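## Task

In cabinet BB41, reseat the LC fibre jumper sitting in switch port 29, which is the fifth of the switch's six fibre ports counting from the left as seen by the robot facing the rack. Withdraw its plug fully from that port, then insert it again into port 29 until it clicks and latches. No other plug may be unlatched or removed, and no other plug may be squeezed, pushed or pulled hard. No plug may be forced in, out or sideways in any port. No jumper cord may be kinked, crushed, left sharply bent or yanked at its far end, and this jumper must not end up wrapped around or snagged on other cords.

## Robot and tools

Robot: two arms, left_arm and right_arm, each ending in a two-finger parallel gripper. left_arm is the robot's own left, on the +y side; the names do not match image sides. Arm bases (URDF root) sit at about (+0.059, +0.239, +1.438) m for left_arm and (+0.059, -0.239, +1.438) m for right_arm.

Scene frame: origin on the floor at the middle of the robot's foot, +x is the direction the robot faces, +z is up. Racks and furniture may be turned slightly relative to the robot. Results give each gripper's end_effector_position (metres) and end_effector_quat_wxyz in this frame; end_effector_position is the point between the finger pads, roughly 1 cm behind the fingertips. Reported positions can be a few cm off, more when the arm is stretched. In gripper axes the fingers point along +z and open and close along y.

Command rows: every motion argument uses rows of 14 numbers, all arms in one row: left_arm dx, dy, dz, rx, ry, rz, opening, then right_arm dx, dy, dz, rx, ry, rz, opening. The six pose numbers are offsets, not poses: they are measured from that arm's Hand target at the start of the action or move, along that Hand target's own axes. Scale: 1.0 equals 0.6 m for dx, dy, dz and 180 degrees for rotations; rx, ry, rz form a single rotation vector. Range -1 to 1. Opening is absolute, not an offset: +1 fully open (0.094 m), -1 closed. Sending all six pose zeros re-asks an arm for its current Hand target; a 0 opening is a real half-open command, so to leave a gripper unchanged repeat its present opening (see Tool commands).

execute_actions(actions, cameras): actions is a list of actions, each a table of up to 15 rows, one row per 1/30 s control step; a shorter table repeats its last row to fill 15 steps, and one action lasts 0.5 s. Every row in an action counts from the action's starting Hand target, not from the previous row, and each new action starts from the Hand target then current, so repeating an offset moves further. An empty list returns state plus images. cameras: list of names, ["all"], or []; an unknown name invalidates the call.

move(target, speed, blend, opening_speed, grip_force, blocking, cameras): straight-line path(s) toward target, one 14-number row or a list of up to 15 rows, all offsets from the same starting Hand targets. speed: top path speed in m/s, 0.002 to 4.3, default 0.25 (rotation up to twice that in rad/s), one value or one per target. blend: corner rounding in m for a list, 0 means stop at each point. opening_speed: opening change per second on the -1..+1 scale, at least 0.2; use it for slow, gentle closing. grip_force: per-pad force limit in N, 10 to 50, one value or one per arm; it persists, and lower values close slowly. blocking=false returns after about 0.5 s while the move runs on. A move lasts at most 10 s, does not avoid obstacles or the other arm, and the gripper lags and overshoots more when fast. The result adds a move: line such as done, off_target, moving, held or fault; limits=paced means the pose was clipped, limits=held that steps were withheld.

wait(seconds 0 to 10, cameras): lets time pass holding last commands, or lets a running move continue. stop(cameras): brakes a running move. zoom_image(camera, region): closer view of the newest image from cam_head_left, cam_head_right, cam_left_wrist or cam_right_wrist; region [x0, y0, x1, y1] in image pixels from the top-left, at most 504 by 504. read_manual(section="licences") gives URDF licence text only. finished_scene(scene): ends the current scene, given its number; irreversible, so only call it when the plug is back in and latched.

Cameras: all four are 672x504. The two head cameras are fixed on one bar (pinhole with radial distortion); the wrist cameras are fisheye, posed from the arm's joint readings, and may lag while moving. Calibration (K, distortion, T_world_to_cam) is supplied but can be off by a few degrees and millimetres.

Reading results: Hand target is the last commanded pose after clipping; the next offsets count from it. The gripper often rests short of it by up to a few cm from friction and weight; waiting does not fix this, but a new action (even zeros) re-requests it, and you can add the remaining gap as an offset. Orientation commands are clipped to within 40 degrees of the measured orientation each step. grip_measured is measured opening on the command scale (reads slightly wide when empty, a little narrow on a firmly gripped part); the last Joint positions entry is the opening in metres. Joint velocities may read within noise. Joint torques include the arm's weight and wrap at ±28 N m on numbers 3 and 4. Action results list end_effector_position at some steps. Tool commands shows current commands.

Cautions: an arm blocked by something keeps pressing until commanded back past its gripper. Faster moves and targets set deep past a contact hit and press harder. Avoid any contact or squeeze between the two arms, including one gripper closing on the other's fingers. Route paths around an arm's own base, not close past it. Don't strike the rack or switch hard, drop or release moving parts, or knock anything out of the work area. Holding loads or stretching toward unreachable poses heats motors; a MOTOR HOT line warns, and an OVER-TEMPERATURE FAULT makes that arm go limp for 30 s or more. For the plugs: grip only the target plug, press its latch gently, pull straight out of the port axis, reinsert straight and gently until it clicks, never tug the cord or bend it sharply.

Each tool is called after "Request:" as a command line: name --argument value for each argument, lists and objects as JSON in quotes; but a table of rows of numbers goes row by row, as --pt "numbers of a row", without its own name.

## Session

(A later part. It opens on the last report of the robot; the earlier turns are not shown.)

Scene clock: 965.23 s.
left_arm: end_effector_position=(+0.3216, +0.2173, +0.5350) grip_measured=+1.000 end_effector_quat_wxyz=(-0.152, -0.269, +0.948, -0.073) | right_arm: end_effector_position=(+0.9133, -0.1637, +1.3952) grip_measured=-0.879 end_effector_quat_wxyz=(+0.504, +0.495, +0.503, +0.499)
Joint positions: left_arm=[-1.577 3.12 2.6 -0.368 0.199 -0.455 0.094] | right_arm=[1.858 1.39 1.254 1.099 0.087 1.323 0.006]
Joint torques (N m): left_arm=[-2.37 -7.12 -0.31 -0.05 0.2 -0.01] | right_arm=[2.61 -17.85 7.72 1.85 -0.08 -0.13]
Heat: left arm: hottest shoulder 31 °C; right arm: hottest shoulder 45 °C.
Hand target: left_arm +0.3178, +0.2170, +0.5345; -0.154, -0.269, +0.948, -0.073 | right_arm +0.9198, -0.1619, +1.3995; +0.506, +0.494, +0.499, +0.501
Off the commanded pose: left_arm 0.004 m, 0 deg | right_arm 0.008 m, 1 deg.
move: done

Request:
execute_actions --actions '[]' --cameras '["cam_right_wrist"]'

Request:
zoom_image --camera "cam_right_wrist" --region '[290, 110, 390, 210]'

Request:
zoom_image --camera "cam_right_wrist" --region '[290, 170, 390, 270]'

Scene clock: 976.33 s.
left_arm: end_effector_position=(+0.3216, +0.2173, +0.5350) grip_measured=+1.000 end_effector_quat_wxyz=(-0.152, -0.269, +0.948, -0.073) | right_arm: end_effector_position=(+0.9133, -0.1637, +1.3952) grip_measured=-0.879 end_effector_quat_wxyz=(+0.504, +0.495, +0.503, +0.499)
Joint positions: left_arm=[-1.577 3.12 2.6 -0.368 0.199 -0.455 0.094] | right_arm=[1.858 1.39 1.254 1.099 0.087 1.323 0.006]
Joint velocities: within noise
Joint torques (N m): left_arm=[-2.84 -7 -0.36 -0.02 0.21 0] | right_arm=[2.55 -17.73 7.86 1.89 -0.11 -0.16]
Heat: left arm: hottest shoulder 31 °C; right arm: hottest shoulder 45 °C.
Hand target: left_arm +0.3178, +0.2170, +0.5345; -0.154, -0.269, +0.948, -0.073 | right_arm +0.9198, -0.1619, +1.3995; +0.506, +0.494, +0.499, +0.501
Tool commands: left_gripper/opening=+1.0 right_gripper/opening=-1.0
Off the commanded pose: left_arm 0.004 m, 0 deg | right_arm 0.008 m, 1 deg.
camera_calibration:
cam_right_wrist: T_world_to_cam=[[0.00878149, -0.0257202, -0.999631, 1.38249], [-0.584389, 0.811057, -0.026002, 0.707354], [0.811426, 0.584402, -0.00790836, -0.508855], [0, 0, 0, 1]] pos_world=[0.814128, -0.24077, 1.39634]
Images, in order (width x height): cam_right_wrist 672x504.

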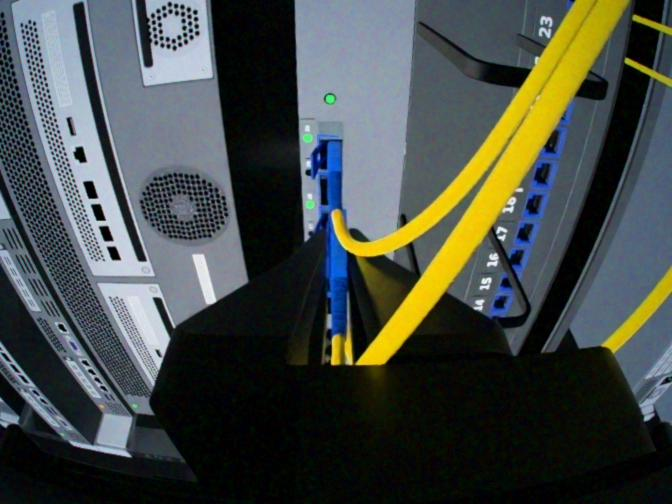

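Scaled by 5.040 from the camera's 672x504 image, which has a finer 960x720 frame.

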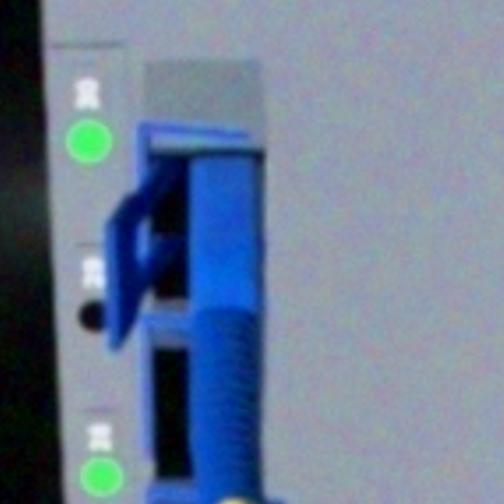

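Scaled by 5.040 from the camera's 672x504 image, which has a finer 960x720 frame.

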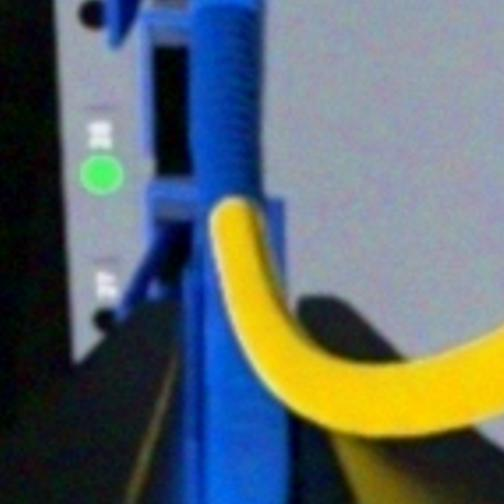

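Request:
move --target '[0,0,0,0,0,0,1,0.0,0.0183,0,0,0,0,-1]' --speed 0.03

Scene clock: 985.17 s.
left_arm: end_effector_position=(+0.3216, +0.2173, +0.5350) grip_measured=+1.000 end_effector_quat_wxyz=(-0.152, -0.269, +0.948, -0.073) | right_arm: end_effector_position=(+0.9132, -0.1630, +1.3915) grip_measured=-0.879 end_effector_quat_wxyz=(+0.500, +0.498, +0.507, +0.495)
Joint positions: left_arm=[-1.577 3.12 2.6 -0.368 0.199 -0.455 0.094] | right_arm=[1.859 1.39 1.254 1.083 0.091 1.323 0.006]
Joint torques (N m): left_arm=[-2.49 -7.18 -0.28 -0.08 0.19 0] | right_arm=[3.08 -19.66 7.12 1.76 -0.09 -0.19]
Heat: left arm: hottest shoulder 31 °C; right arm: hottest shoulder 45 °C.
Hand target: left_arm +0.3178, +0.2170, +0.5345; -0.154, -0.269, +0.948, -0.073 | right_arm +0.9196, -0.1617, +1.4105; +0.506, +0.494, +0.499, +0.501
Off the commanded pose: left_arm 0.004 m, 0 deg | right_arm 0.020 m, 1 deg.
move: off_target (right_arm)

Request:
move --target '[0,0,0,0,0,0,1,0.0,0.0133,0,-0.006,0,0,-1]' --speed 0.03

Scene clock: 993.33 s.
left_arm: end_effector_position=(+0.3216, +0.2173, +0.5350) grip_measured=+1.000 end_effector_quat_wxyz=(-0.152, -0.269, +0.948, -0.073) | right_arm: end_effector_position=(+0.9131, -0.1618, +1.3917) grip_measured=-0.879 end_effector_quat_wxyz=(+0.499, +0.498, +0.507, +0.496)
Joint positions: left_arm=[-1.577 3.12 2.6 -0.368 0.199 -0.455 0.094] | right_arm=[1.861 1.39 1.254 1.083 0.091 1.322 0.006]
Joint torques (N m): left_arm=[-1.85 -6.77 -0.34 -0.05 0.19 0] | right_arm=[3.43 -20.25 6.9 2.21 -0.23 -0.23]
Heat: left arm: hottest shoulder 31 °C; right arm: hottest shoulder 45 °C.
Hand target: left_arm +0.3178, +0.2170, +0.5345; -0.154, -0.269, +0.948, -0.073 | right_arm +0.9195, -0.1615, +1.4185; +0.511, +0.489, +0.494, +0.506
Off the commanded pose: left_arm 0.004 m, 0 deg | right_arm 0.027 m, 3 deg.
move: off_target (right_arm)

Request:
move --target '[0,0,0,0,0,0,1,-0.004,0.01,0,-0.003,0,0,-1]' --speed 0.03

Scene clock: 1067.13 s.
left_arm: end_effector_position=(+0.3216, +0.2173, +0.5350) grip_measured=+1.000 end_effector_quat_wxyz=(-0.152, -0.269, +0.948, -0.073) | right_arm: end_effector_position=(+0.9139, -0.1627, +1.3964) grip_measured=-0.879 end_effector_quat_wxyz=(+0.501, +0.497, +0.505, +0.497)
Joint positions: left_arm=[-1.577 3.12 2.6 -0.368 0.199 -0.455 0.094] | right_arm=[1.862 1.384 1.254 1.083 0.091 1.321 0.006]
Joint torques (N m): left_arm=[-2.37 -7.53 -0.35 -0.1 0.19 -0.02] | right_arm=[3.08 -20.42 6.67 2.48 -0.37 -0.18]
Heat: left arm: hottest shoulder 31 °C; right arm: hottest shoulder 47 °C.
Hand target: left_arm +0.3178, +0.2170, +0.5345; -0.154, -0.269, +0.948, -0.073 | right_arm +0.9193, -0.1639, +1.4246; +0.513, +0.486, +0.492, +0.508
Off the commanded pose: left_arm 0.004 m, 0 deg | right_arm 0.029 m, 3 deg.
move: off_target (right_arm)

Request:
move --target '[0,0,0,0,0,0,1,0.001,-0.0245,0,0.003,0,0,-1]' --speed 0.03

Request:
move --target '[0,0,0,0,0,0,1,0,-0.0006,0.0167,0,0,0,-1]' --speed 0.03

Scene clock: 1083.53 s.
left_arm: end_effector_position=(+0.3216, +0.2173, +0.5350) grip_measured=+1.000 end_effector_quat_wxyz=(-0.152, -0.269, +0.948, -0.073) | right_arm: end_effector_position=(+0.9139, -0.1625, +1.3965) grip_measured=-0.879 end_effector_quat_wxyz=(+0.501, +0.497, +0.505, +0.497)
Joint positions: left_arm=[-1.577 3.12 2.6 -0.368 0.199 -0.455 0.094] | right_arm=[1.862 1.384 1.254 1.083 0.09 1.321 0.006]
Joint torques (N m): left_arm=[-2.26 -7.24 -0.38 -0.01 0.19 0] | right_arm=[2.37 -18.32 7.47 2.77 -0.39 -0.16]
Heat: left arm: hottest shoulder 31 °C; right arm: hottest shoulder 48 °C.
Hand target: left_arm +0.3178, +0.2170, +0.5345; -0.154, -0.269, +0.948, -0.073 | right_arm +0.9199, -0.1634, +1.4099; +0.511, +0.489, +0.494, +0.506
Off the commanded pose: left_arm 0.004 m, 0 deg | right_arm 0.015 m, 2 deg.
move: off_target (right_arm)

Scene clock: 1084.43 s.
left_arm: end_effector_position=(+0.3216, +0.2173, +0.5350) grip_measured=+1.000 end_effector_quat_wxyz=(-0.152, -0.269, +0.948, -0.073) | right_arm: end_effector_position=(+0.9168, -0.1625, +1.3982) grip_measured=-0.879 end_effector_quat_wxyz=(+0.503, +0.495, +0.503, +0.499)
Joint positions: left_arm=[-1.577 3.12 2.6 -0.368 0.199 -0.455 0.094] | right_arm=[1.862 1.387 1.264 1.083 0.089 1.321 0.006]
Joint torques (N m): left_arm=[-2.26 -7 -0.42 -0.06 0.2 -0.03] | right_arm=[2.61 -17.73 9.52 1.99 -0.39 -0.13]
Heat: left arm: hottest shoulder 31 °C; right arm: hottest shoulder 48 °C.
Hand target: left_arm +0.3178, +0.2170, +0.5345; -0.154, -0.269, +0.948, -0.073 | right_arm +0.9299, -0.1634, +1.4099; +0.511, +0.489, +0.494, +0.506
Off the commanded pose: left_arm 0.004 m, 0 deg | right_arm 0.018 m, 2 deg.
move: off_target (right_arm)

Request:
move --target '[0,0,0,0,0,0,1,0,-0.0055,0.0133,0,0,0,-1]' --speed 0.03 --cameras '["cam_right_wrist"]'

Request:
zoom_image --camera "cam_right_wrist" --region '[290, 110, 390, 210]'

Request:
zoom_image --camera "cam_right_wrist" --region '[290, 170, 390, 270]'

Scene clock: 1090.70 s.
left_arm: end_effector_position=(+0.3216, +0.2173, +0.5350) grip_measured=+1.000 end_effector_quat_wxyz=(-0.152, -0.269, +0.948, -0.073) | right_arm: end_effector_position=(+0.9245, -0.1608, +1.3957) grip_measured=-0.879 end_effector_quat_wxyz=(+0.503, +0.494, +0.503, +0.500)
Joint positions: left_arm=[-1.577 3.12 2.6 -0.368 0.199 -0.455 0.094] | right_arm=[1.862 1.405 1.293 1.074 0.087 1.321 0.006]
Joint torques (N m): left_arm=[-2.32 -7.24 -0.31 -0.16 0.2 0.01] | right_arm=[1.96 -18.26 9.66 1.94 -0.4 -0.1]
Heat: left arm: hottest shoulder 31 °C; right arm: hottest shoulder 47 °C.
Hand target: left_arm +0.3178, +0.2170, +0.5345; -0.154, -0.269, +0.948, -0.073 | right_arm +0.9381, -0.1635, +1.4069; +0.511, +0.489, +0.494, +0.506
Off the commanded pose: left_arm 0.004 m, 0 deg | right_arm 0.018 m, 2 deg.
move: off_target (right_arm)
camera_calibration:
cam_right_wrist: T_world_to_cam=[[0.00919327, -0.0248242, -0.99965, 1.38276], [-0.586293, 0.809697, -0.025499, 0.712302], [0.810047, 0.586322, -0.0071105, -0.519257], [0, 0, 0, 1]] pos_world=[0.825528, -0.237971, 1.39674]
Images, in order (width x height): cam_right_wrist 672x504.

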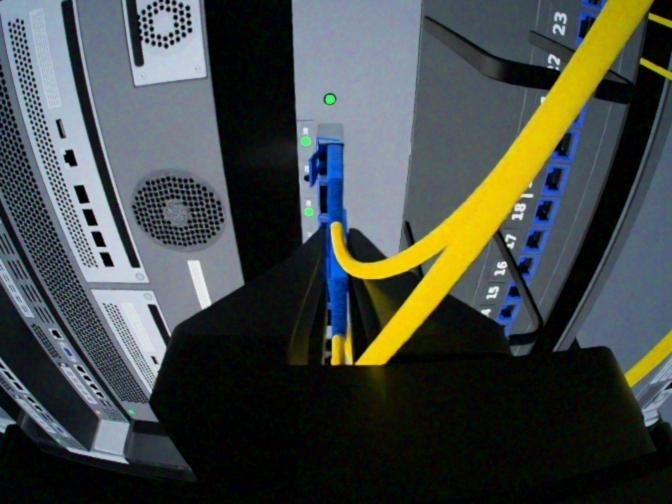

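Scaled by 5.040 from the camera's 672x504 image, which has a finer 960x720 frame.

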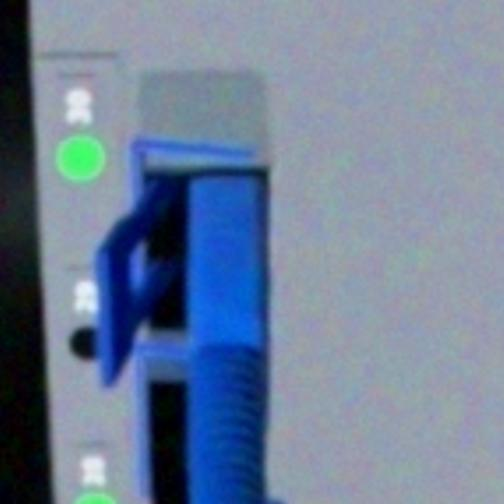

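Scaled by 5.040 from the camera's 672x504 image, which has a finer 960x720 frame.

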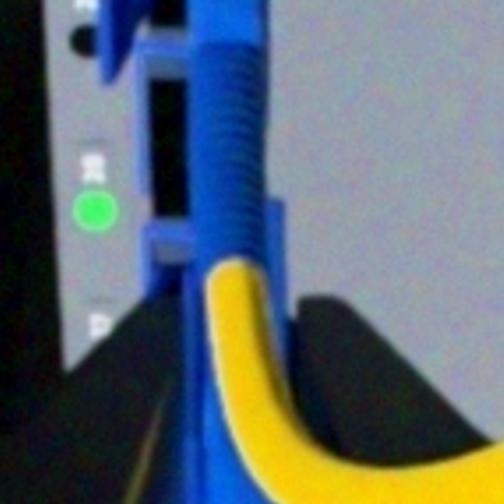

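Request:
move --target '[0,0,0,0,0,0,1,-0.008,0.003,0,0,0,0,-1]' --speed 0.03

Scene clock: 1108.27 s.
left_arm: end_effector_position=(+0.3216, +0.2173, +0.5350) grip_measured=+1.000 end_effector_quat_wxyz=(-0.152, -0.269, +0.948, -0.073) | right_arm: end_effector_position=(+0.9249, -0.1631, +1.3944) grip_measured=-0.879 end_effector_quat_wxyz=(+0.503, +0.493, +0.505, +0.499)
Joint positions: left_arm=[-1.577 3.12 2.6 -0.368 0.199 -0.455 0.094] | right_arm=[1.855 1.405 1.293 1.07 0.082 1.322 0.006]
Joint torques (N m): left_arm=[-2.02 -6.95 -0.35 -0.1 0.22 -0.01] | right_arm=[1.96 -18.55 9.28 1.78 -0.38 -0.04]
Heat: left arm: hottest shoulder 31 °C; right arm: hottest shoulder 46 °C.
Hand target: left_arm +0.3178, +0.2170, +0.5345; -0.154, -0.269, +0.948, -0.073 | right_arm +0.9380, -0.1684, +1.4087; +0.511, +0.489, +0.494, +0.506
Off the commanded pose: left_arm 0.004 m, 0 deg | right_arm 0.020 m, 2 deg.
move: off_target (right_arm)

Request:
move --target '[0,0,0,0,0,0,1,0,0.004,0.0117,0,0,0,-1]' --speed 0.03

Scene clock: 1116.07 s.
left_arm: end_effector_position=(+0.3216, +0.2173, +0.5350) grip_measured=+1.000 end_effector_quat_wxyz=(-0.152, -0.269, +0.948, -0.073) | right_arm: end_effector_position=(+0.9307, -0.1633, +1.3974) grip_measured=-0.879 end_effector_quat_wxyz=(+0.503, +0.493, +0.506, +0.498)
Joint positions: left_arm=[-1.577 3.12 2.6 -0.368 0.199 -0.455 0.094] | right_arm=[1.855 1.405 1.311 1.052 0.082 1.322 0.006]
Joint torques (N m): left_arm=[-1.9 -7.06 -0.35 -0.17 0.22 -0.01] | right_arm=[2.08 -18.49 9.8 1.73 -0.39 -0.03]
Heat: left arm: hottest shoulder 31 °C; right arm: hottest shoulder 45 °C.
Hand target: left_arm +0.3178, +0.2170, +0.5345; -0.154, -0.269, +0.948, -0.073 | right_arm +0.9450, -0.1683, +1.4114; +0.511, +0.489, +0.494, +0.506
Off the commanded pose: left_arm 0.004 m, 0 deg | right_arm 0.021 m, 2 deg.
move: off_target (right_arm)

Request:
execute_actions --actions '[]' --cameras '["cam_right_wrist"]'

Request:
zoom_image --camera "cam_right_wrist" --region '[290, 130, 390, 230]'

Request:
zoom_image --camera "cam_right_wrist" --region '[290, 180, 390, 280]'

Scene clock: 1123.67 s.
left_arm: end_effector_position=(+0.3216, +0.2173, +0.5350) grip_measured=+1.000 end_effector_quat_wxyz=(-0.152, -0.269, +0.948, -0.073) | right_arm: end_effector_position=(+0.9307, -0.1633, +1.3973) grip_measured=-0.879 end_effector_quat_wxyz=(+0.503, +0.493, +0.506, +0.498)
Joint positions: left_arm=[-1.577 3.12 2.6 -0.368 0.199 -0.455 0.094] | right_arm=[1.855 1.405 1.311 1.051 0.082 1.322 0.006]
Joint velocities: within noise
Joint torques (N m): left_arm=[-2.14 -7.06 -0.31 -0.02 0.18 0] | right_arm=[1.79 -18.43 9.77 1.94 -0.39 -0.03]
Heat: left arm: hottest shoulder 31 °C; right arm: hottest shoulder 45 °C.
Hand target: left_arm +0.3178, +0.2170, +0.5345; -0.154, -0.269, +0.948, -0.073 | right_arm +0.9450, -0.1683, +1.4113; +0.511, +0.489, +0.494, +0.506
Tool commands: left_gripper/opening=+1.0 right_gripper/opening=-1.0
Off the commanded pose: left_arm 0.004 m, 0 deg | right_arm 0.021 m, 2 deg.
camera_calibration:
cam_right_wrist: T_world_to_cam=[[0.00526827, -0.0298389, -0.999541, 1.38694], [-0.588488, 0.808047, -0.0272241, 0.722223], [0.808489, 0.588362, -0.0133028, -0.512338], [0, 0, 0, 1]] pos_world=[0.831933, -0.240765, 1.39915]
Images, in order (width x height): cam_right_wrist 672x504.

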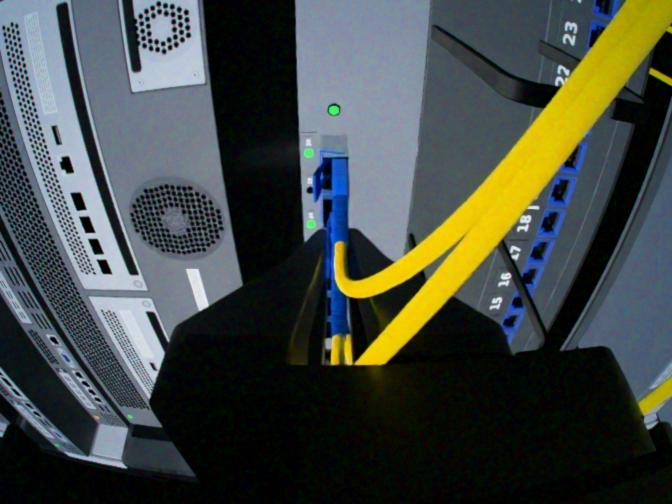

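Scaled by 5.040 from the camera's 672x504 image, which has a finer 960x720 frame.

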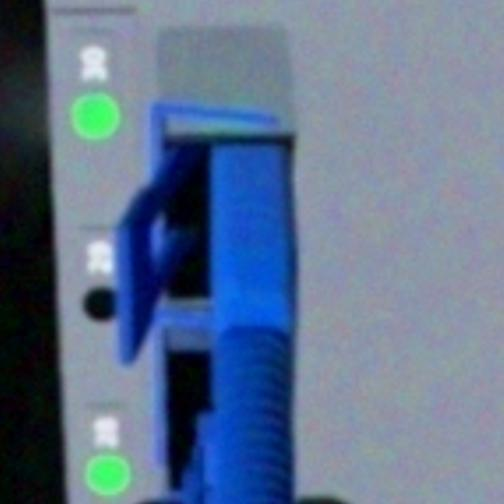

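Scaled by 5.040 from the camera's 672x504 image, which has a finer 960x720 frame.

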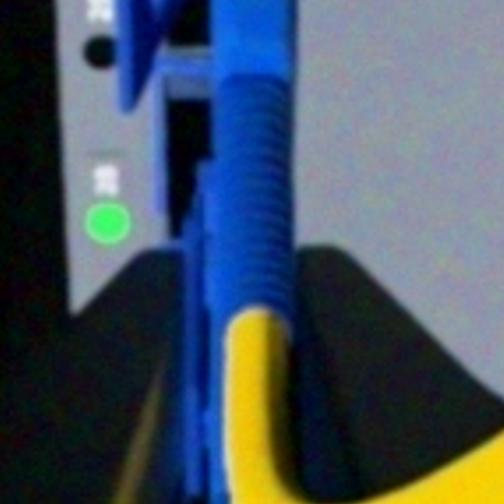

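Request:
move --target '[0,0,0,0,0,0,1,0,-0.003,0.01,0,0,0,-1]' --speed 0.03

Scene clock: 1138.60 s.
left_arm: end_effector_position=(+0.3216, +0.2173, +0.5350) grip_measured=+1.000 end_effector_quat_wxyz=(-0.152, -0.269, +0.948, -0.073) | right_arm: end_effector_position=(+0.9368, -0.1638, +1.3977) grip_measured=-0.879 end_effector_quat_wxyz=(+0.503, +0.493, +0.505, +0.499)
Joint positions: left_arm=[-1.577 3.12 2.6 -0.368 0.199 -0.455 0.094] | right_arm=[1.853 1.413 1.332 1.041 0.081 1.324 0.006]
Joint torques (N m): left_arm=[-2.32 -6.77 -0.31 -0.09 0.2 -0.02] | right_arm=[1.79 -18.43 9.96 1.91 -0.42 -0.06]
Heat: left arm: hottest shoulder 31 °C; right arm: hottest shoulder 45 °C.
Hand target: left_arm +0.3178, +0.2170, +0.5345; -0.154, -0.269, +0.948, -0.073 | right_arm +0.9510, -0.1684, +1.4099; +0.511, +0.489, +0.494, +0.506
Off the commanded pose: left_arm 0.004 m, 0 deg | right_arm 0.019 m, 2 deg.
move: off_target (right_arm)

Request:
move --target '[0,0,0,0,0,0,1,0.0005,-0.0015,0.01,0,0,0,-1]' --speed 0.03 --cameras '["cam_right_wrist"]'

Request:
zoom_image --camera "cam_right_wrist" --region '[280, 150, 400, 270]'

Scene clock: 1146.57 s.
left_arm: end_effector_position=(+0.3216, +0.2173, +0.5350) grip_measured=+1.000 end_effector_quat_wxyz=(-0.152, -0.269, +0.948, -0.073) | right_arm: end_effector_position=(+0.9378, -0.1634, +1.3973) grip_measured=-0.879 end_effector_quat_wxyz=(+0.503, +0.493, +0.505, +0.499)
Joint positions: left_arm=[-1.577 3.12 2.6 -0.368 0.199 -0.455 0.094] | right_arm=[1.853 1.415 1.336 1.038 0.08 1.324 0.006]
Joint torques (N m): left_arm=[-2.32 -6.95 -0.43 -0.06 0.21 -0.01] | right_arm=[2.02 -17.9 11.56 1.52 -0.4 -0.02]
Heat: left arm: hottest shoulder 31 °C; right arm: hottest shoulder 46 °C.
Hand target: left_arm +0.3178, +0.2170, +0.5345; -0.154, -0.269, +0.948, -0.073 | right_arm +0.9571, -0.1681, +1.4093; +0.511, +0.489, +0.494, +0.506
Off the commanded pose: left_arm 0.004 m, 0 deg | right_arm 0.023 m, 2 deg.
move: off_target (right_arm)
camera_calibration:
cam_right_wrist: T_world_to_cam=[[0.00663642, -0.0293313, -0.999548, 1.38568], [-0.588565, 0.807978, -0.0276175, 0.727155], [0.808422, 0.588482, -0.0119013, -0.519838], [0, 0, 0, 1]] pos_world=[0.839031, -0.240966, 1.39895]
Images, in order (width x height): cam_right_wrist 672x504.

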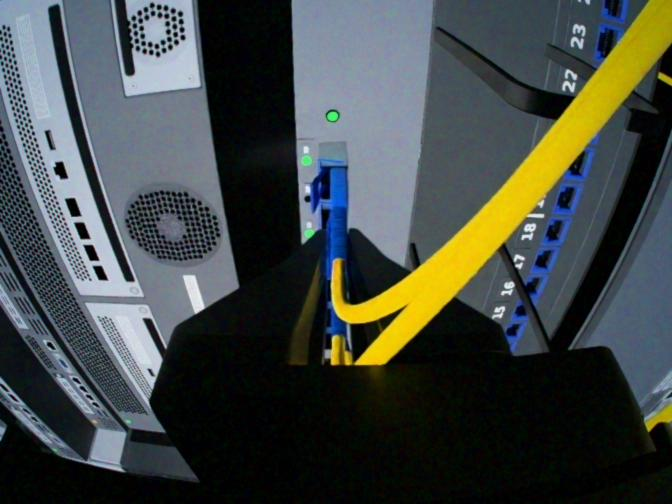

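Scaled by 4.200 from the camera's 672x504 image, which has a finer 960x720 frame.

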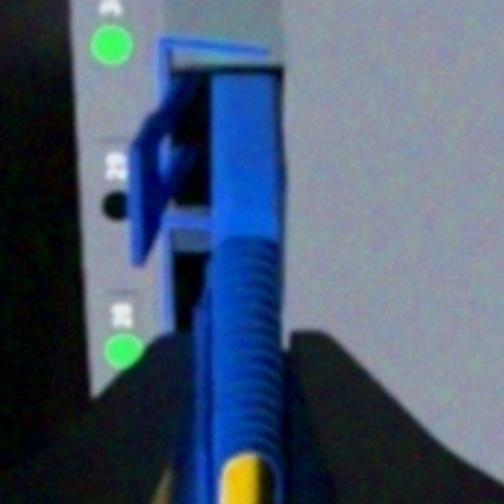

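Request:
zoom_image --camera "cam_right_wrist" --region '[305, 180, 365, 240]'

Scaled by 8.400 from the camera's 672x504 image, which has a finer 960x720 frame.

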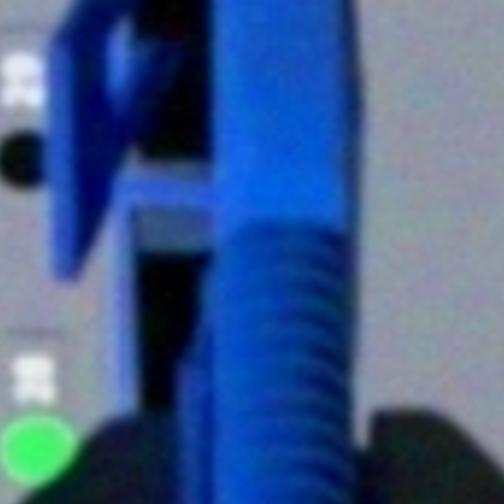

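Request:
move --target '[0,0,0,0,0,0,1,0.0,-0.003,0.0083,0,0,0,-1]' --speed 0.03

Scene clock: 1165.63 s.
left_arm: end_effector_position=(+0.3216, +0.2173, +0.5350) grip_measured=+1.000 end_effector_quat_wxyz=(-0.152, -0.269, +0.948, -0.073) | right_arm: end_effector_position=(+0.9381, -0.1634, +1.3971) grip_measured=-0.879 end_effector_quat_wxyz=(+0.503, +0.493, +0.505, +0.499)
Joint positions: left_arm=[-1.577 3.12 2.6 -0.368 0.199 -0.455 0.094] | right_arm=[1.853 1.415 1.337 1.037 0.08 1.325 0.006]
Joint torques (N m): left_arm=[-2.37 -7 -0.23 -0.16 0.2 0] | right_arm=[1.85 -17.14 12.66 1.26 -0.41 -0.03]
Heat: left arm: hottest shoulder 31 °C; right arm: hottest elbow 45 °C.
Hand target: left_arm +0.3178, +0.2170, +0.5345; -0.154, -0.269, +0.948, -0.073 | right_arm +0.9621, -0.1680, +1.4075; +0.511, +0.489, +0.494, +0.506
Off the commanded pose: left_arm 0.004 m, 0 deg | right_arm 0.027 m, 2 deg.
move: off_target (right_arm)

Request:
move --target '[0,0,0,0,0,0,1,0.0,-0.004,0.0,0,0,0,-1]' --speed 0.03

Scene clock: 1183.70 s.
left_arm: end_effector_position=(+0.3216, +0.2173, +0.5350) grip_measured=+1.000 end_effector_quat_wxyz=(-0.152, -0.269, +0.948, -0.073) | right_arm: end_effector_position=(+0.9381, -0.1635, +1.3968) grip_measured=-0.879 end_effector_quat_wxyz=(+0.502, +0.493, +0.505, +0.499)
Joint positions: left_arm=[-1.577 3.12 2.6 -0.368 0.199 -0.455 0.094] | right_arm=[1.853 1.416 1.337 1.037 0.08 1.325 0.006]
Joint torques (N m): left_arm=[-2.43 -7.18 -0.28 0.05 0.21 0] | right_arm=[1.49 -16.85 12.86 1.44 -0.46 -0.02]
Heat: left arm: hottest shoulder 31 °C; right arm: hottest elbow 45 °C.
Hand target: left_arm +0.3178, +0.2170, +0.5345; -0.154, -0.269, +0.948, -0.073 | right_arm +0.9622, -0.1682, +1.4052; +0.511, +0.489, +0.494, +0.506
Off the commanded pose: left_arm 0.004 m, 0 deg | right_arm 0.026 m, 2 deg.
move: off_target (right_arm)

Request:
move --pt "0 0 0 0 0 0 1 0.0 0.0007 -0.02 0 0 0 -1" --pt "0 0 0 0 0 0 1 -0.003 0.0007 -0.02 0 0 0 -1" --speed 0.03

Scene clock: 1253.53 s.
left_arm: end_effector_position=(+0.3216, +0.2173, +0.5350) grip_measured=+1.000 end_effector_quat_wxyz=(-0.152, -0.269, +0.948, -0.073) | right_arm: end_effector_position=(+0.9381, -0.1635, +1.3973) grip_measured=-0.879 end_effector_quat_wxyz=(+0.502, +0.493, +0.505, +0.500)
Joint positions: left_arm=[-1.577 3.12 2.6 -0.368 0.199 -0.455 0.094] | right_arm=[1.853 1.416 1.337 1.039 0.078 1.326 0.006]
Joint torques (N m): left_arm=[-2.37 -7.24 -0.31 0.02 0.21 -0.02] | right_arm=[2.08 -18.08 9.66 2.13 -0.4 -0.03]
Heat: left arm: hottest shoulder 31 °C; right arm: hottest elbow 48 °C.
Hand target: left_arm +0.3178, +0.2170, +0.5345; -0.154, -0.269, +0.948, -0.073 | right_arm +0.9501, -0.1698, +1.4052; +0.511, +0.489, +0.494, +0.506
Off the commanded pose: left_arm 0.004 m, 0 deg | right_arm 0.016 m, 2 deg.
move: off_target (right_arm)

Request:
move --target '[0,0,0,0,0,0,1,-0.005,0.0,0,0,0,0,-1]' --speed 0.03

Scene clock: 1261.07 s.
left_arm: end_effector_position=(+0.3216, +0.2173, +0.5350) grip_measured=+1.000 end_effector_quat_wxyz=(-0.152, -0.269, +0.948, -0.073) | right_arm: end_effector_position=(+0.9382, -0.1639, +1.3974) grip_measured=-0.879 end_effector_quat_wxyz=(+0.501, +0.492, +0.505, +0.502)
Joint positions: left_arm=[-1.577 3.12 2.6 -0.368 0.199 -0.455 0.094] | right_arm=[1.85 1.416 1.337 1.04 0.072 1.331 0.006]
Joint torques (N m): left_arm=[-2.08 -7.12 -0.25 -0.14 0.19 -0.02] | right_arm=[1.03 -18.37 9.54 2.07 -0.28 -0.02]
Heat: left arm: hottest shoulder 31 °C; right arm: hottest elbow 48 °C.
Hand target: left_arm +0.3178, +0.2170, +0.5345; -0.154, -0.269, +0.948, -0.073 | right_arm +0.9501, -0.1729, +1.4053; +0.511, +0.489, +0.494, +0.506
Off the commanded pose: left_arm 0.004 m, 0 deg | right_arm 0.017 m, 2 deg.
move: off_target (right_arm)

Request:
move --target '[0,0,0,0,0,0,1,0.0,0.0,0.0133,0,0,0,-1]' --speed 0.03

Scene clock: 1273.90 s.
left_arm: end_effector_position=(+0.3216, +0.2173, +0.5350) grip_measured=+1.000 end_effector_quat_wxyz=(-0.152, -0.269, +0.948, -0.073) | right_arm: end_effector_position=(+0.9382, -0.1641, +1.3974) grip_measured=-0.879 end_effector_quat_wxyz=(+0.501, +0.492, +0.505, +0.503)
Joint positions: left_arm=[-1.577 3.12 2.6 -0.368 0.199 -0.455 0.094] | right_arm=[1.849 1.416 1.337 1.04 0.071 1.332 0.006]
Joint torques (N m): left_arm=[-2.43 -7.3 -0.4 -0.18 0.23 -0.02] | right_arm=[1.08 -17.38 11.63 1.5 -0.27 -0.01]
Heat: left arm: hottest shoulder 31 °C; right arm: hottest elbow 47 °C.
Hand target: left_arm +0.3178, +0.2170, +0.5345; -0.154, -0.269, +0.948, -0.073 | right_arm +0.9581, -0.1730, +1.4056; +0.511, +0.489, +0.494, +0.506
Off the commanded pose: left_arm 0.004 m, 0 deg | right_arm 0.023 m, 2 deg.
move: off_target (right_arm)

Request:
execute_actions --actions '[]' --cameras '["cam_right_wrist"]'

Request:
zoom_image --camera "cam_right_wrist" --region '[310, 160, 350, 200]'

Request:
zoom_image --camera "cam_right_wrist" --region '[310, 200, 350, 240]'

Request:
zoom_image --camera "cam_right_wrist" --region '[305, 230, 365, 290]'

Scene clock: 1291.37 s.
left_arm: end_effector_position=(+0.3216, +0.2173, +0.5350) grip_measured=+1.000 end_effector_quat_wxyz=(-0.152, -0.269, +0.948, -0.073) | right_arm: end_effector_position=(+0.9382, -0.1641, +1.3974) grip_measured=-0.879 end_effector_quat_wxyz=(+0.501, +0.492, +0.504, +0.503)
Joint positions: left_arm=[-1.577 3.12 2.6 -0.368 0.199 -0.455 0.094] | right_arm=[1.849 1.416 1.337 1.04 0.071 1.333 0.006]
Joint velocities: within noise
Joint torques (N m): left_arm=[-2.2 -6.89 -0.34 -0.1 0.2 0] | right_arm=[1.26 -17.85 11.66 1.62 -0.28 -0.01]
Heat: left arm: hottest shoulder 31 °C; right arm: hottest elbow 47 °C.
Hand target: left_arm +0.3178, +0.2170, +0.5345; -0.154, -0.269, +0.948, -0.073 | right_arm +0.9581, -0.1730, +1.4056; +0.511, +0.489, +0.494, +0.506
Tool commands: left_gripper/opening=+1.0 right_gripper/opening=-1.0
Off the commanded pose: left_arm 0.004 m, 0 deg | right_arm 0.023 m, 2 deg.
camera_calibration:
cam_right_wrist: T_world_to_cam=[[0.0107835, -0.0237244, -0.99966, 1.38296], [-0.593652, 0.804318, -0.0254923, 0.729132], [0.80465, 0.593725, -0.00541064, -0.524441], [0, 0, 0, 1]] pos_world=[0.839928, -0.242271, 1.39824]
Images, in order (width x height): cam_right_wrist 672x504.

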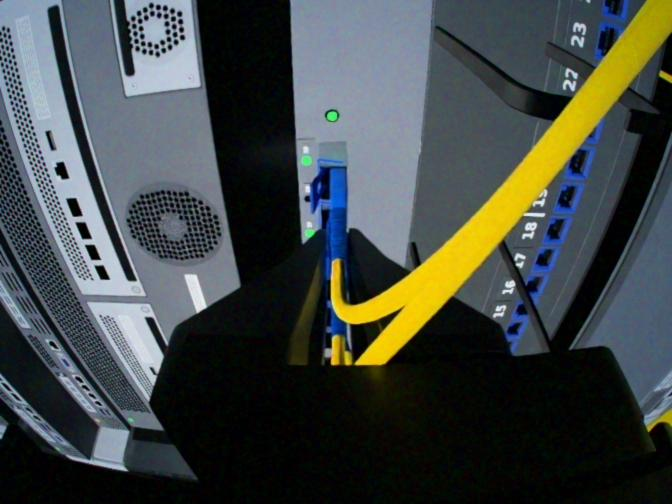

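Scaled by 12.600 from the camera's 672x504 image, which has a finer 960x720 frame.

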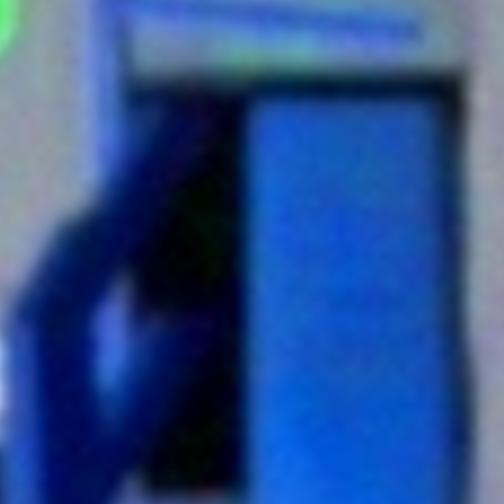

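Scaled by 12.600 from the camera's 672x504 image, which has a finer 960x720 frame.

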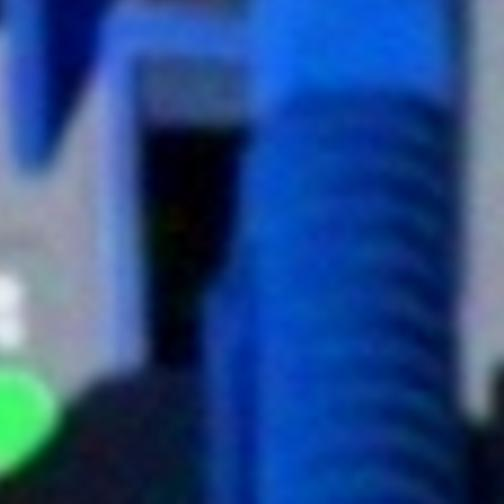

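Scaled by 8.400 from the camera's 672x504 image, which has a finer 960x720 frame.

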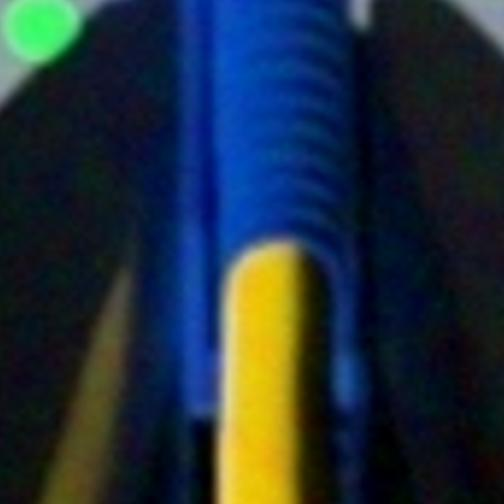

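Request:
move --pt "0 0 0 0 0 0 1 0.004 -0.008 0 0 0 0 -1" --pt "0 0 0 0 0 0 1 0.004 -0.008 0.004 0.003 0 0 -1" --speed 0.03

Scene clock: 1322.13 s.
left_arm: end_effector_position=(+0.3216, +0.2173, +0.5350) grip_measured=+1.000 end_effector_quat_wxyz=(-0.152, -0.269, +0.948, -0.073) | right_arm: end_effector_position=(+0.9381, -0.1639, +1.3965) grip_measured=-0.879 end_effector_quat_wxyz=(+0.500, +0.492, +0.505, +0.503)
Joint positions: left_arm=[-1.577 3.12 2.6 -0.368 0.199 -0.455 0.094] | right_arm=[1.849 1.417 1.337 1.04 0.071 1.333 0.006]
Joint torques (N m): left_arm=[-2.43 -6.89 -0.27 -0.08 0.22 0] | right_arm=[1.2 -16.79 12.55 1.21 -0.12 -0.02]
Heat: left arm: hottest shoulder 31 °C; right arm: hottest elbow 47 °C.
Hand target: left_arm +0.3178, +0.2170, +0.5345; -0.154, -0.269, +0.948, -0.073 | right_arm +0.9607, -0.1707, +1.4007; +0.509, +0.491, +0.496, +0.504
Off the commanded pose: left_arm 0.004 m, 0 deg | right_arm 0.024 m, 1 deg.
move: off_target (right_arm)

Request:
move --pt "0 0 0 0 0 0 1 0.003 -0.004 0 0.004 0.003 0 -1" --pt "0 0 0 0 0 0 1 0.003 -0.008 0 0.004 0.003 0 -1" --speed 0.03

Scene clock: 1328.67 s.
left_arm: end_effector_position=(+0.3216, +0.2173, +0.5350) grip_measured=+1.000 end_effector_quat_wxyz=(-0.152, -0.269, +0.948, -0.073) | right_arm: end_effector_position=(+0.9381, -0.1635, +1.3952) grip_measured=-0.879 end_effector_quat_wxyz=(+0.499, +0.493, +0.507, +0.502)
Joint positions: left_arm=[-1.577 3.12 2.6 -0.368 0.199 -0.455 0.094] | right_arm=[1.849 1.417 1.337 1.034 0.07 1.333 0.006]
Joint torques (N m): left_arm=[-2.02 -6.95 -0.36 -0.08 0.2 0.01] | right_arm=[1.44 -16.62 12.6 0.94 -0.4 -0.02]
Heat: left arm: hottest shoulder 31 °C; right arm: hottest shoulder 47 °C.
Hand target: left_arm +0.3178, +0.2170, +0.5345; -0.154, -0.269, +0.948, -0.073 | right_arm +0.9608, -0.1689, +1.3959; +0.503, +0.492, +0.502, +0.503
Off the commanded pose: left_arm 0.004 m, 0 deg | right_arm 0.023 m, 1 deg.
move: off_target (right_arm)

Request:
execute_actions --actions '[]' --cameras '["cam_right_wrist"]'

Request:
zoom_image --camera "cam_right_wrist" --region '[300, 180, 360, 240]'

Request:
zoom_image --camera "cam_right_wrist" --region '[300, 230, 360, 290]'

Scene clock: 1336.77 s.
left_arm: end_effector_position=(+0.3216, +0.2173, +0.5350) grip_measured=+1.000 end_effector_quat_wxyz=(-0.152, -0.269, +0.948, -0.073) | right_arm: end_effector_position=(+0.9381, -0.1635, +1.3952) grip_measured=-0.879 end_effector_quat_wxyz=(+0.499, +0.493, +0.507, +0.502)
Joint positions: left_arm=[-1.577 3.12 2.6 -0.368 0.199 -0.455 0.094] | right_arm=[1.849 1.417 1.337 1.034 0.07 1.333 0.006]
Joint velocities: within noise
Joint torques (N m): left_arm=[-2.14 -6.71 -0.35 -0.13 0.21 0] | right_arm=[1.44 -16.56 12.64 0.84 -0.39 -0.01]
Heat: left arm: hottest shoulder 31 °C; right arm: hottest elbow 48 °C.
Hand target: left_arm +0.3178, +0.2170, +0.5345; -0.154, -0.269, +0.948, -0.073 | right_arm +0.9608, -0.1689, +1.3959; +0.503, +0.492, +0.502, +0.503
Tool commands: left_gripper/opening=+1.0 right_gripper/opening=-1.0
Off the commanded pose: left_arm 0.004 m, 0 deg | right_arm 0.023 m, 1 deg.
camera_calibration:
cam_right_wrist: T_world_to_cam=[[0.00428898, -0.0239729, -0.999703, 1.38683], [-0.595303, 0.803205, -0.0218149, 0.724815], [0.80349, 0.59522, -0.0108262, -0.515874], [0, 0, 0, 1]] pos_world=[0.840035, -0.24187, 1.39664]
Images, in order (width x height): cam_right_wrist 672x504.

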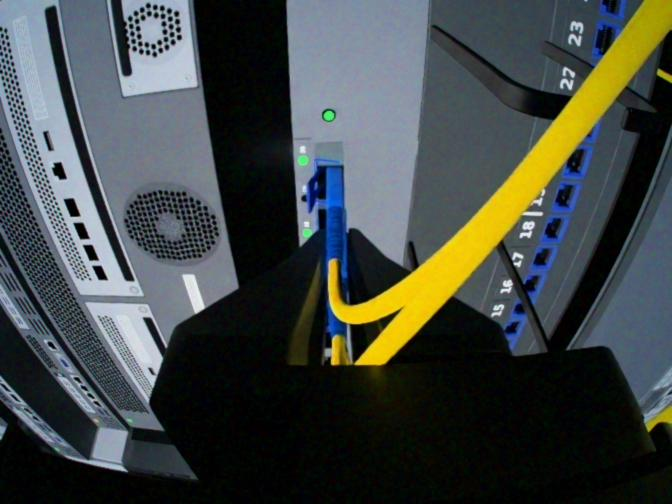

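Scaled by 8.400 from the camera's 672x504 image, which has a finer 960x720 frame.

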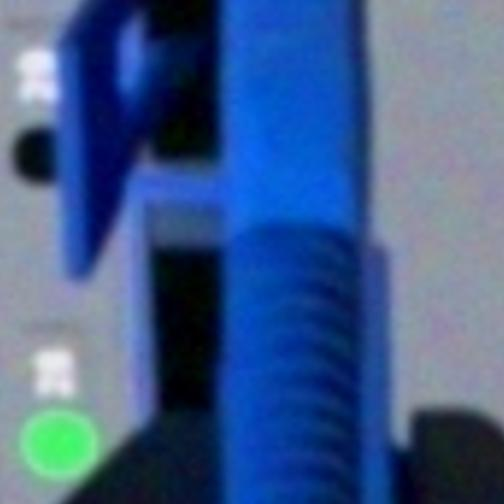

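Scaled by 8.400 from the camera's 672x504 image, which has a finer 960x720 frame.

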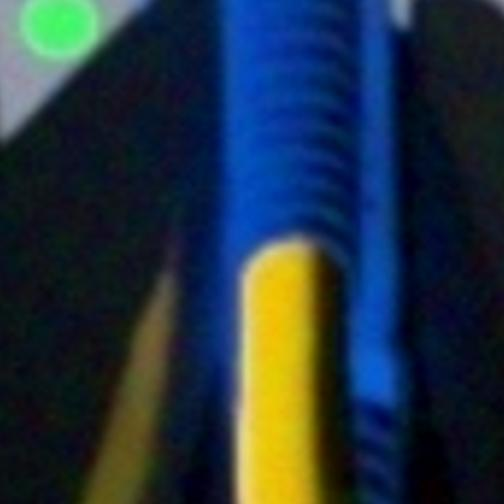

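Request:
move --target '[0,0,0,0,0,0,1,0.002,0.04,-0.008,-0.006,-0.003,0,-1]' --speed 0.04

Scene clock: 1369.77 s.
left_arm: end_effector_position=(+0.3216, +0.2173, +0.5350) grip_measured=+1.000 end_effector_quat_wxyz=(-0.152, -0.269, +0.948, -0.073) | right_arm: end_effector_position=(+0.9382, -0.1636, +1.3961) grip_measured=-0.879 end_effector_quat_wxyz=(+0.499, +0.495, +0.505, +0.501)
Joint positions: left_arm=[-1.577 3.12 2.6 -0.368 0.199 -0.455 0.094] | right_arm=[1.851 1.415 1.337 1.032 0.076 1.333 0.006]
Joint torques (N m): left_arm=[-2.37 -7.12 -0.4 -0.08 0.21 -0.03] | right_arm=[2.78 -20.07 10.41 1.2 -0.05 -0.18]
Heat: left arm: hottest shoulder 31 °C; right arm: hottest elbow 49 °C.
Hand target: left_arm +0.3178, +0.2170, +0.5345; -0.154, -0.269, +0.948, -0.073 | right_arm +0.9557, -0.1674, +1.4199; +0.510, +0.489, +0.495, +0.505
Off the commanded pose: left_arm 0.004 m, 0 deg | right_arm 0.030 m, 2 deg.
move: off_target (right_arm)

Request:
move --target '[0,0,0,0,0,0,1,0.0,0.007,0.004,-0.001,0,0,-1]' --speed 0.01

Scene clock: 1376.13 s.
left_arm: end_effector_position=(+0.3216, +0.2173, +0.5350) grip_measured=+1.000 end_effector_quat_wxyz=(-0.152, -0.269, +0.948, -0.073) | right_arm: end_effector_position=(+0.9385, -0.1636, +1.3967) grip_measured=-0.879 end_effector_quat_wxyz=(+0.498, +0.496, +0.506, +0.500)
Joint positions: left_arm=[-1.577 3.12 2.6 -0.368 0.199 -0.455 0.094] | right_arm=[1.852 1.412 1.337 1.026 0.077 1.333 0.006]
Joint torques (N m): left_arm=[-2.37 -7.18 -0.29 -0.09 0.21 -0.01] | right_arm=[2.61 -20.07 10.69 1.16 -0.08 -0.19]
Heat: left arm: hottest shoulder 31 °C; right arm: hottest elbow 49 °C.
Hand target: left_arm +0.3178, +0.2170, +0.5345; -0.154, -0.269, +0.948, -0.073 | right_arm +0.9580, -0.1674, +1.4242; +0.511, +0.489, +0.494, +0.506
Off the commanded pose: left_arm 0.004 m, 0 deg | right_arm 0.034 m, 2 deg.
move: off_target (right_arm)

Request:
move --target '[0,0,0,0,0,0,1,0.0,0.006,0.002,-0.002,0,0,-1]' --speed 0.01 --cameras '["cam_right_wrist"]'

Request:
zoom_image --camera "cam_right_wrist" --region '[300, 180, 360, 240]'

Scene clock: 1383.03 s.
left_arm: end_effector_position=(+0.3216, +0.2173, +0.5350) grip_measured=+1.000 end_effector_quat_wxyz=(-0.152, -0.269, +0.948, -0.073) | right_arm: end_effector_position=(+0.9385, -0.1637, +1.3969) grip_measured=-0.879 end_effector_quat_wxyz=(+0.498, +0.496, +0.506, +0.500)
Joint positions: left_arm=[-1.577 3.12 2.6 -0.368 0.199 -0.455 0.094] | right_arm=[1.852 1.412 1.337 1.026 0.077 1.333 0.006]
Joint torques (N m): left_arm=[-1.79 -7.59 -0.28 -0.01 0.2 0] | right_arm=[2.78 -20.31 10.97 1.2 -0.12 -0.21]
Heat: left arm: hottest shoulder 31 °C; right arm: hottest elbow 49 °C.
Hand target: left_arm +0.3178, +0.2170, +0.5345; -0.154, -0.269, +0.948, -0.073 | right_arm +0.9590, -0.1674, +1.4278; +0.513, +0.487, +0.492, +0.507
Off the commanded pose: left_arm 0.004 m, 0 deg | right_arm 0.037 m, 3 deg.
move: off_target (right_arm)
camera_calibration:
cam_right_wrist: T_world_to_cam=[[-0.000691391, -0.0221226, -0.999755, 1.39364], [-0.591588, 0.806052, -0.0174272, 0.716113], [0.80624, 0.591431, -0.0136447, -0.515396], [0, 0, 0, 1]] pos_world=[0.84014, -0.241573, 1.39874]
Images, in order (width x height): cam_right_wrist 672x504.

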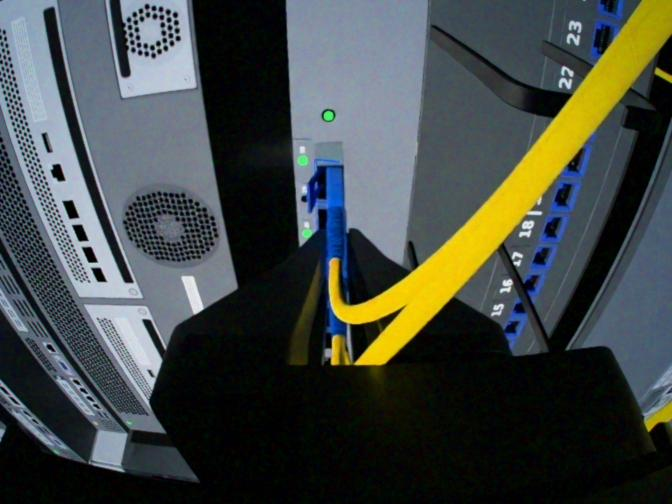

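Scaled by 8.400 from the camera's 672x504 image, which has a finer 960x720 frame.

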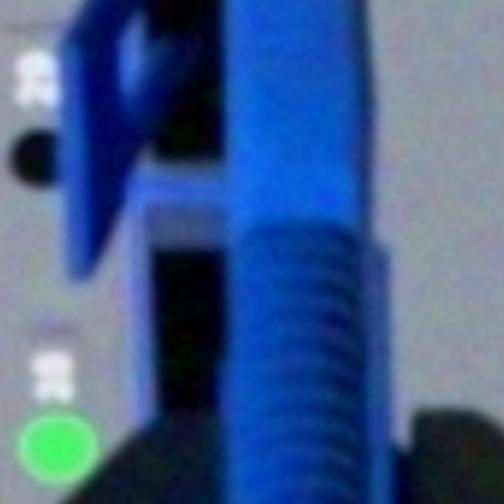

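Request:
zoom_image --camera "cam_right_wrist" --region '[300, 230, 360, 290]'

Request:
zoom_image --camera "cam_right_wrist" --region '[300, 280, 390, 370]'

Scaled by 8.400 from the camera's 672x504 image, which has a finer 960x720 frame.

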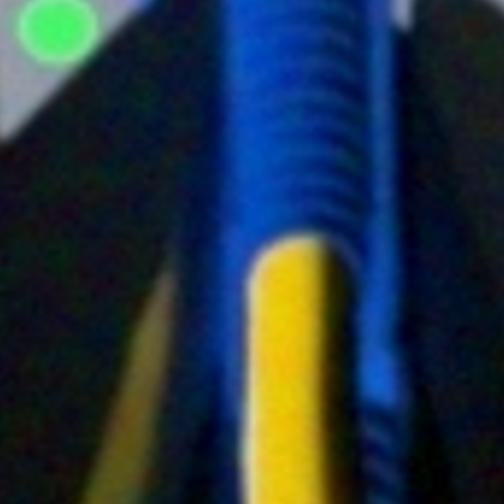

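Scaled by 5.600 from the camera's 672x504 image, which has a finer 960x720 frame.

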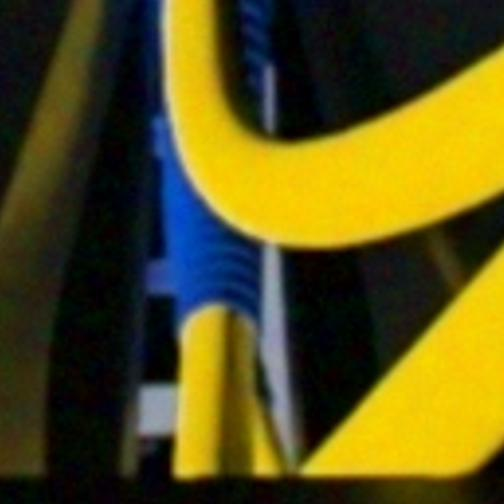

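Request:
move --target '[0,0,0,0,0,0,1,0.0,0.004,-0.004,0,0,0,-1]' --speed 0.02

Scene clock: 1416.37 s.
left_arm: end_effector_position=(+0.3216, +0.2173, +0.5350) grip_measured=+1.000 end_effector_quat_wxyz=(-0.152, -0.269, +0.948, -0.073) | right_arm: end_effector_position=(+0.9387, -0.1636, +1.3974) grip_measured=-0.879 end_effector_quat_wxyz=(+0.498, +0.497, +0.506, +0.499)
Joint positions: left_arm=[-1.577 3.12 2.6 -0.368 0.199 -0.455 0.094] | right_arm=[1.853 1.41 1.337 1.023 0.079 1.333 0.006]
Joint torques (N m): left_arm=[-2.32 -7.06 -0.4 -0.08 0.21 0] | right_arm=[2.61 -20.78 10.13 1.44 -0.14 -0.21]
Heat: left arm: hottest shoulder 31 °C; right arm: hottest shoulder 50 °C.
Hand target: left_arm +0.3178, +0.2170, +0.5345; -0.154, -0.269, +0.948, -0.073 | right_arm +0.9565, -0.1673, +1.4301; +0.513, +0.487, +0.492, +0.508
Off the commanded pose: left_arm 0.004 m, 0 deg | right_arm 0.037 m, 3 deg.
move: off_target (right_arm)

Request:
move --target '[0,0,0,0,0,0,1,0.001,0.003,0.004,-0.002,0,0,-1]' --speed 0.02

Scene clock: 1422.70 s.
left_arm: end_effector_position=(+0.3216, +0.2173, +0.5350) grip_measured=+1.000 end_effector_quat_wxyz=(-0.152, -0.269, +0.948, -0.073) | right_arm: end_effector_position=(+0.9387, -0.1636, +1.3974) grip_measured=-0.879 end_effector_quat_wxyz=(+0.498, +0.496, +0.506, +0.499)
Joint positions: left_arm=[-1.577 3.12 2.6 -0.368 0.199 -0.455 0.094] | right_arm=[1.853 1.41 1.337 1.023 0.079 1.332 0.006]
Joint torques (N m): left_arm=[-2.26 -7.36 -0.35 -0.12 0.19 0.02] | right_arm=[2.96 -20.42 10.88 1.37 -0.16 -0.21]
Heat: left arm: hottest shoulder 31 °C; right arm: hottest shoulder 49 °C.
Hand target: left_arm +0.3178, +0.2170, +0.5345; -0.154, -0.269, +0.948, -0.073 | right_arm +0.9589, -0.1667, +1.4319; +0.514, +0.485, +0.491, +0.509
Off the commanded pose: left_arm 0.004 m, 0 deg | right_arm 0.040 m, 3 deg.
move: off_target (right_arm)

Request:
move --target '[0,0,0,0,0,0,1,0.003,-0.008,-0.042,0.002,0,0,-1]' --speed 0.03

Scene clock: 1431.97 s.
left_arm: end_effector_position=(+0.3216, +0.2173, +0.5350) grip_measured=+1.000 end_effector_quat_wxyz=(-0.152, -0.269, +0.948, -0.073) | right_arm: end_effector_position=(+0.9305, -0.1634, +1.3954) grip_measured=-0.879 end_effector_quat_wxyz=(+0.498, +0.497, +0.509, +0.496)
Joint positions: left_arm=[-1.577 3.12 2.6 -0.368 0.199 -0.455 0.094] | right_arm=[1.855 1.401 1.309 1.036 0.082 1.327 0.006]
Joint torques (N m): left_arm=[-2.49 -7 -0.35 -0.03 0.2 -0.02] | right_arm=[3.25 -20.66 6.43 2.78 -0.1 -0.22]
Heat: left arm: hottest shoulder 31 °C; right arm: hottest elbow 48 °C.
Hand target: left_arm +0.3178, +0.2170, +0.5345; -0.154, -0.269, +0.948, -0.073 | right_arm +0.9339, -0.1650, +1.4257; +0.513, +0.487, +0.493, +0.507
Off the commanded pose: left_arm 0.004 m, 0 deg | right_arm 0.031 m, 3 deg.
move: off_target (right_arm)

Request:
move --target '[0,0,0,0,0,0,1,0.002,0.004,0,-0.006,0,0,-1]' --speed 0.03

Scene clock: 1441.50 s.
left_arm: end_effector_position=(+0.3216, +0.2173, +0.5350) grip_measured=+1.000 end_effector_quat_wxyz=(-0.152, -0.269, +0.948, -0.073) | right_arm: end_effector_position=(+0.9305, -0.1636, +1.4001) grip_measured=-0.879 end_effector_quat_wxyz=(+0.503, +0.494, +0.504, +0.500)
Joint positions: left_arm=[-1.577 3.12 2.6 -0.368 0.199 -0.455 0.094] | right_arm=[1.856 1.401 1.309 1.053 0.082 1.325 0.006]
Joint torques (N m): left_arm=[-2.43 -7 -0.35 -0.06 0.19 0.01] | right_arm=[3.37 -20.37 6.64 2.95 -0.25 -0.24]
Heat: left arm: hottest shoulder 31 °C; right arm: hottest shoulder 47 °C.
Hand target: left_arm +0.3178, +0.2170, +0.5345; -0.154, -0.269, +0.948, -0.073 | right_arm +0.9338, -0.1638, +1.4284; +0.517, +0.482, +0.488, +0.512
Off the commanded pose: left_arm 0.004 m, 0 deg | right_arm 0.028 m, 3 deg.
move: off_target (right_arm)

Request:
move --target '[0,0,0,0,0,0,1,0.003,-0.033,0,0.002,0,0,-1]' --speed 0.03

Scene clock: 1454.30 s.
left_arm: end_effector_position=(+0.3216, +0.2173, +0.5350) grip_measured=+1.000 end_effector_quat_wxyz=(-0.152, -0.269, +0.948, -0.073) | right_arm: end_effector_position=(+0.9294, -0.1634, +1.3986) grip_measured=-0.879 end_effector_quat_wxyz=(+0.507, +0.491, +0.499, +0.503)
Joint positions: left_arm=[-1.577 3.12 2.6 -0.368 0.199 -0.455 0.094] | right_arm=[1.856 1.41 1.309 1.076 0.082 1.325 0.006]
Joint torques (N m): left_arm=[-2.08 -6.95 -0.32 -0.1 0.23 0] | right_arm=[2.9 -18.37 7.94 2.7 -0.32 -0.17]
Heat: left arm: hottest shoulder 31 °C; right arm: hottest shoulder 46 °C.
Hand target: left_arm +0.3178, +0.2170, +0.5345; -0.154, -0.269, +0.948, -0.073 | right_arm +0.9350, -0.1622, +1.4086; +0.516, +0.484, +0.489, +0.511
Off the commanded pose: left_arm 0.004 m, 0 deg | right_arm 0.011 m, 2 deg.
move: off_target (right_arm)

Request:
move --target '[0,0,0,0,0,0,1,0.003,0,0,0.0085,0,0,-1]' --speed 0.03

Scene clock: 1461.20 s.
left_arm: end_effector_position=(+0.3216, +0.2173, +0.5350) grip_measured=+1.000 end_effector_quat_wxyz=(-0.152, -0.269, +0.948, -0.073) | right_arm: end_effector_position=(+0.9294, -0.1633, +1.3967) grip_measured=-0.879 end_effector_quat_wxyz=(+0.505, +0.494, +0.501, +0.500)
Joint positions: left_arm=[-1.577 3.12 2.6 -0.368 0.199 -0.455 0.094] | right_arm=[1.857 1.41 1.309 1.068 0.087 1.325 0.006]
Joint torques (N m): left_arm=[-2.73 -6.95 -0.34 -0.1 0.22 -0.02] | right_arm=[3.19 -19.49 7.57 1.88 -0.11 -0.18]
Heat: left arm: hottest shoulder 31 °C; right arm: hottest shoulder 46 °C.
Hand target: left_arm +0.3178, +0.2170, +0.5345; -0.154, -0.269, +0.948, -0.073 | right_arm +0.9350, -0.1604, +1.4086; +0.509, +0.491, +0.496, +0.504
Off the commanded pose: left_arm 0.004 m, 0 deg | right_arm 0.013 m, 1 deg.
move: off_target (right_arm)

Request:
move --target '[0,0,0,0,0,0,1,0.002,0,0.0,0.0,0.006,0,-1]' --speed 0.03

Scene clock: 1467.53 s.
left_arm: end_effector_position=(+0.3216, +0.2173, +0.5350) grip_measured=+1.000 end_effector_quat_wxyz=(-0.152, -0.269, +0.948, -0.073) | right_arm: end_effector_position=(+0.9294, -0.1607, +1.3957) grip_measured=-0.879 end_effector_quat_wxyz=(+0.501, +0.491, +0.505, +0.503)
Joint positions: left_arm=[-1.577 3.12 2.6 -0.368 0.199 -0.455 0.094] | right_arm=[1.857 1.41 1.309 1.062 0.074 1.325 0.006]
Joint torques (N m): left_arm=[-2.37 -7 -0.39 -0.03 0.22 -0.01] | right_arm=[2.96 -19.37 7.45 1.89 -0.39 -0.15]
Heat: left arm: hottest shoulder 31 °C; right arm: hottest shoulder 46 °C.
Hand target: left_arm +0.3178, +0.2170, +0.5345; -0.154, -0.269, +0.948, -0.073 | right_arm +0.9350, -0.1592, +1.4086; +0.504, +0.486, +0.501, +0.509
Off the commanded pose: left_arm 0.004 m, 0 deg | right_arm 0.014 m, 1 deg.
move: off_target (right_arm)


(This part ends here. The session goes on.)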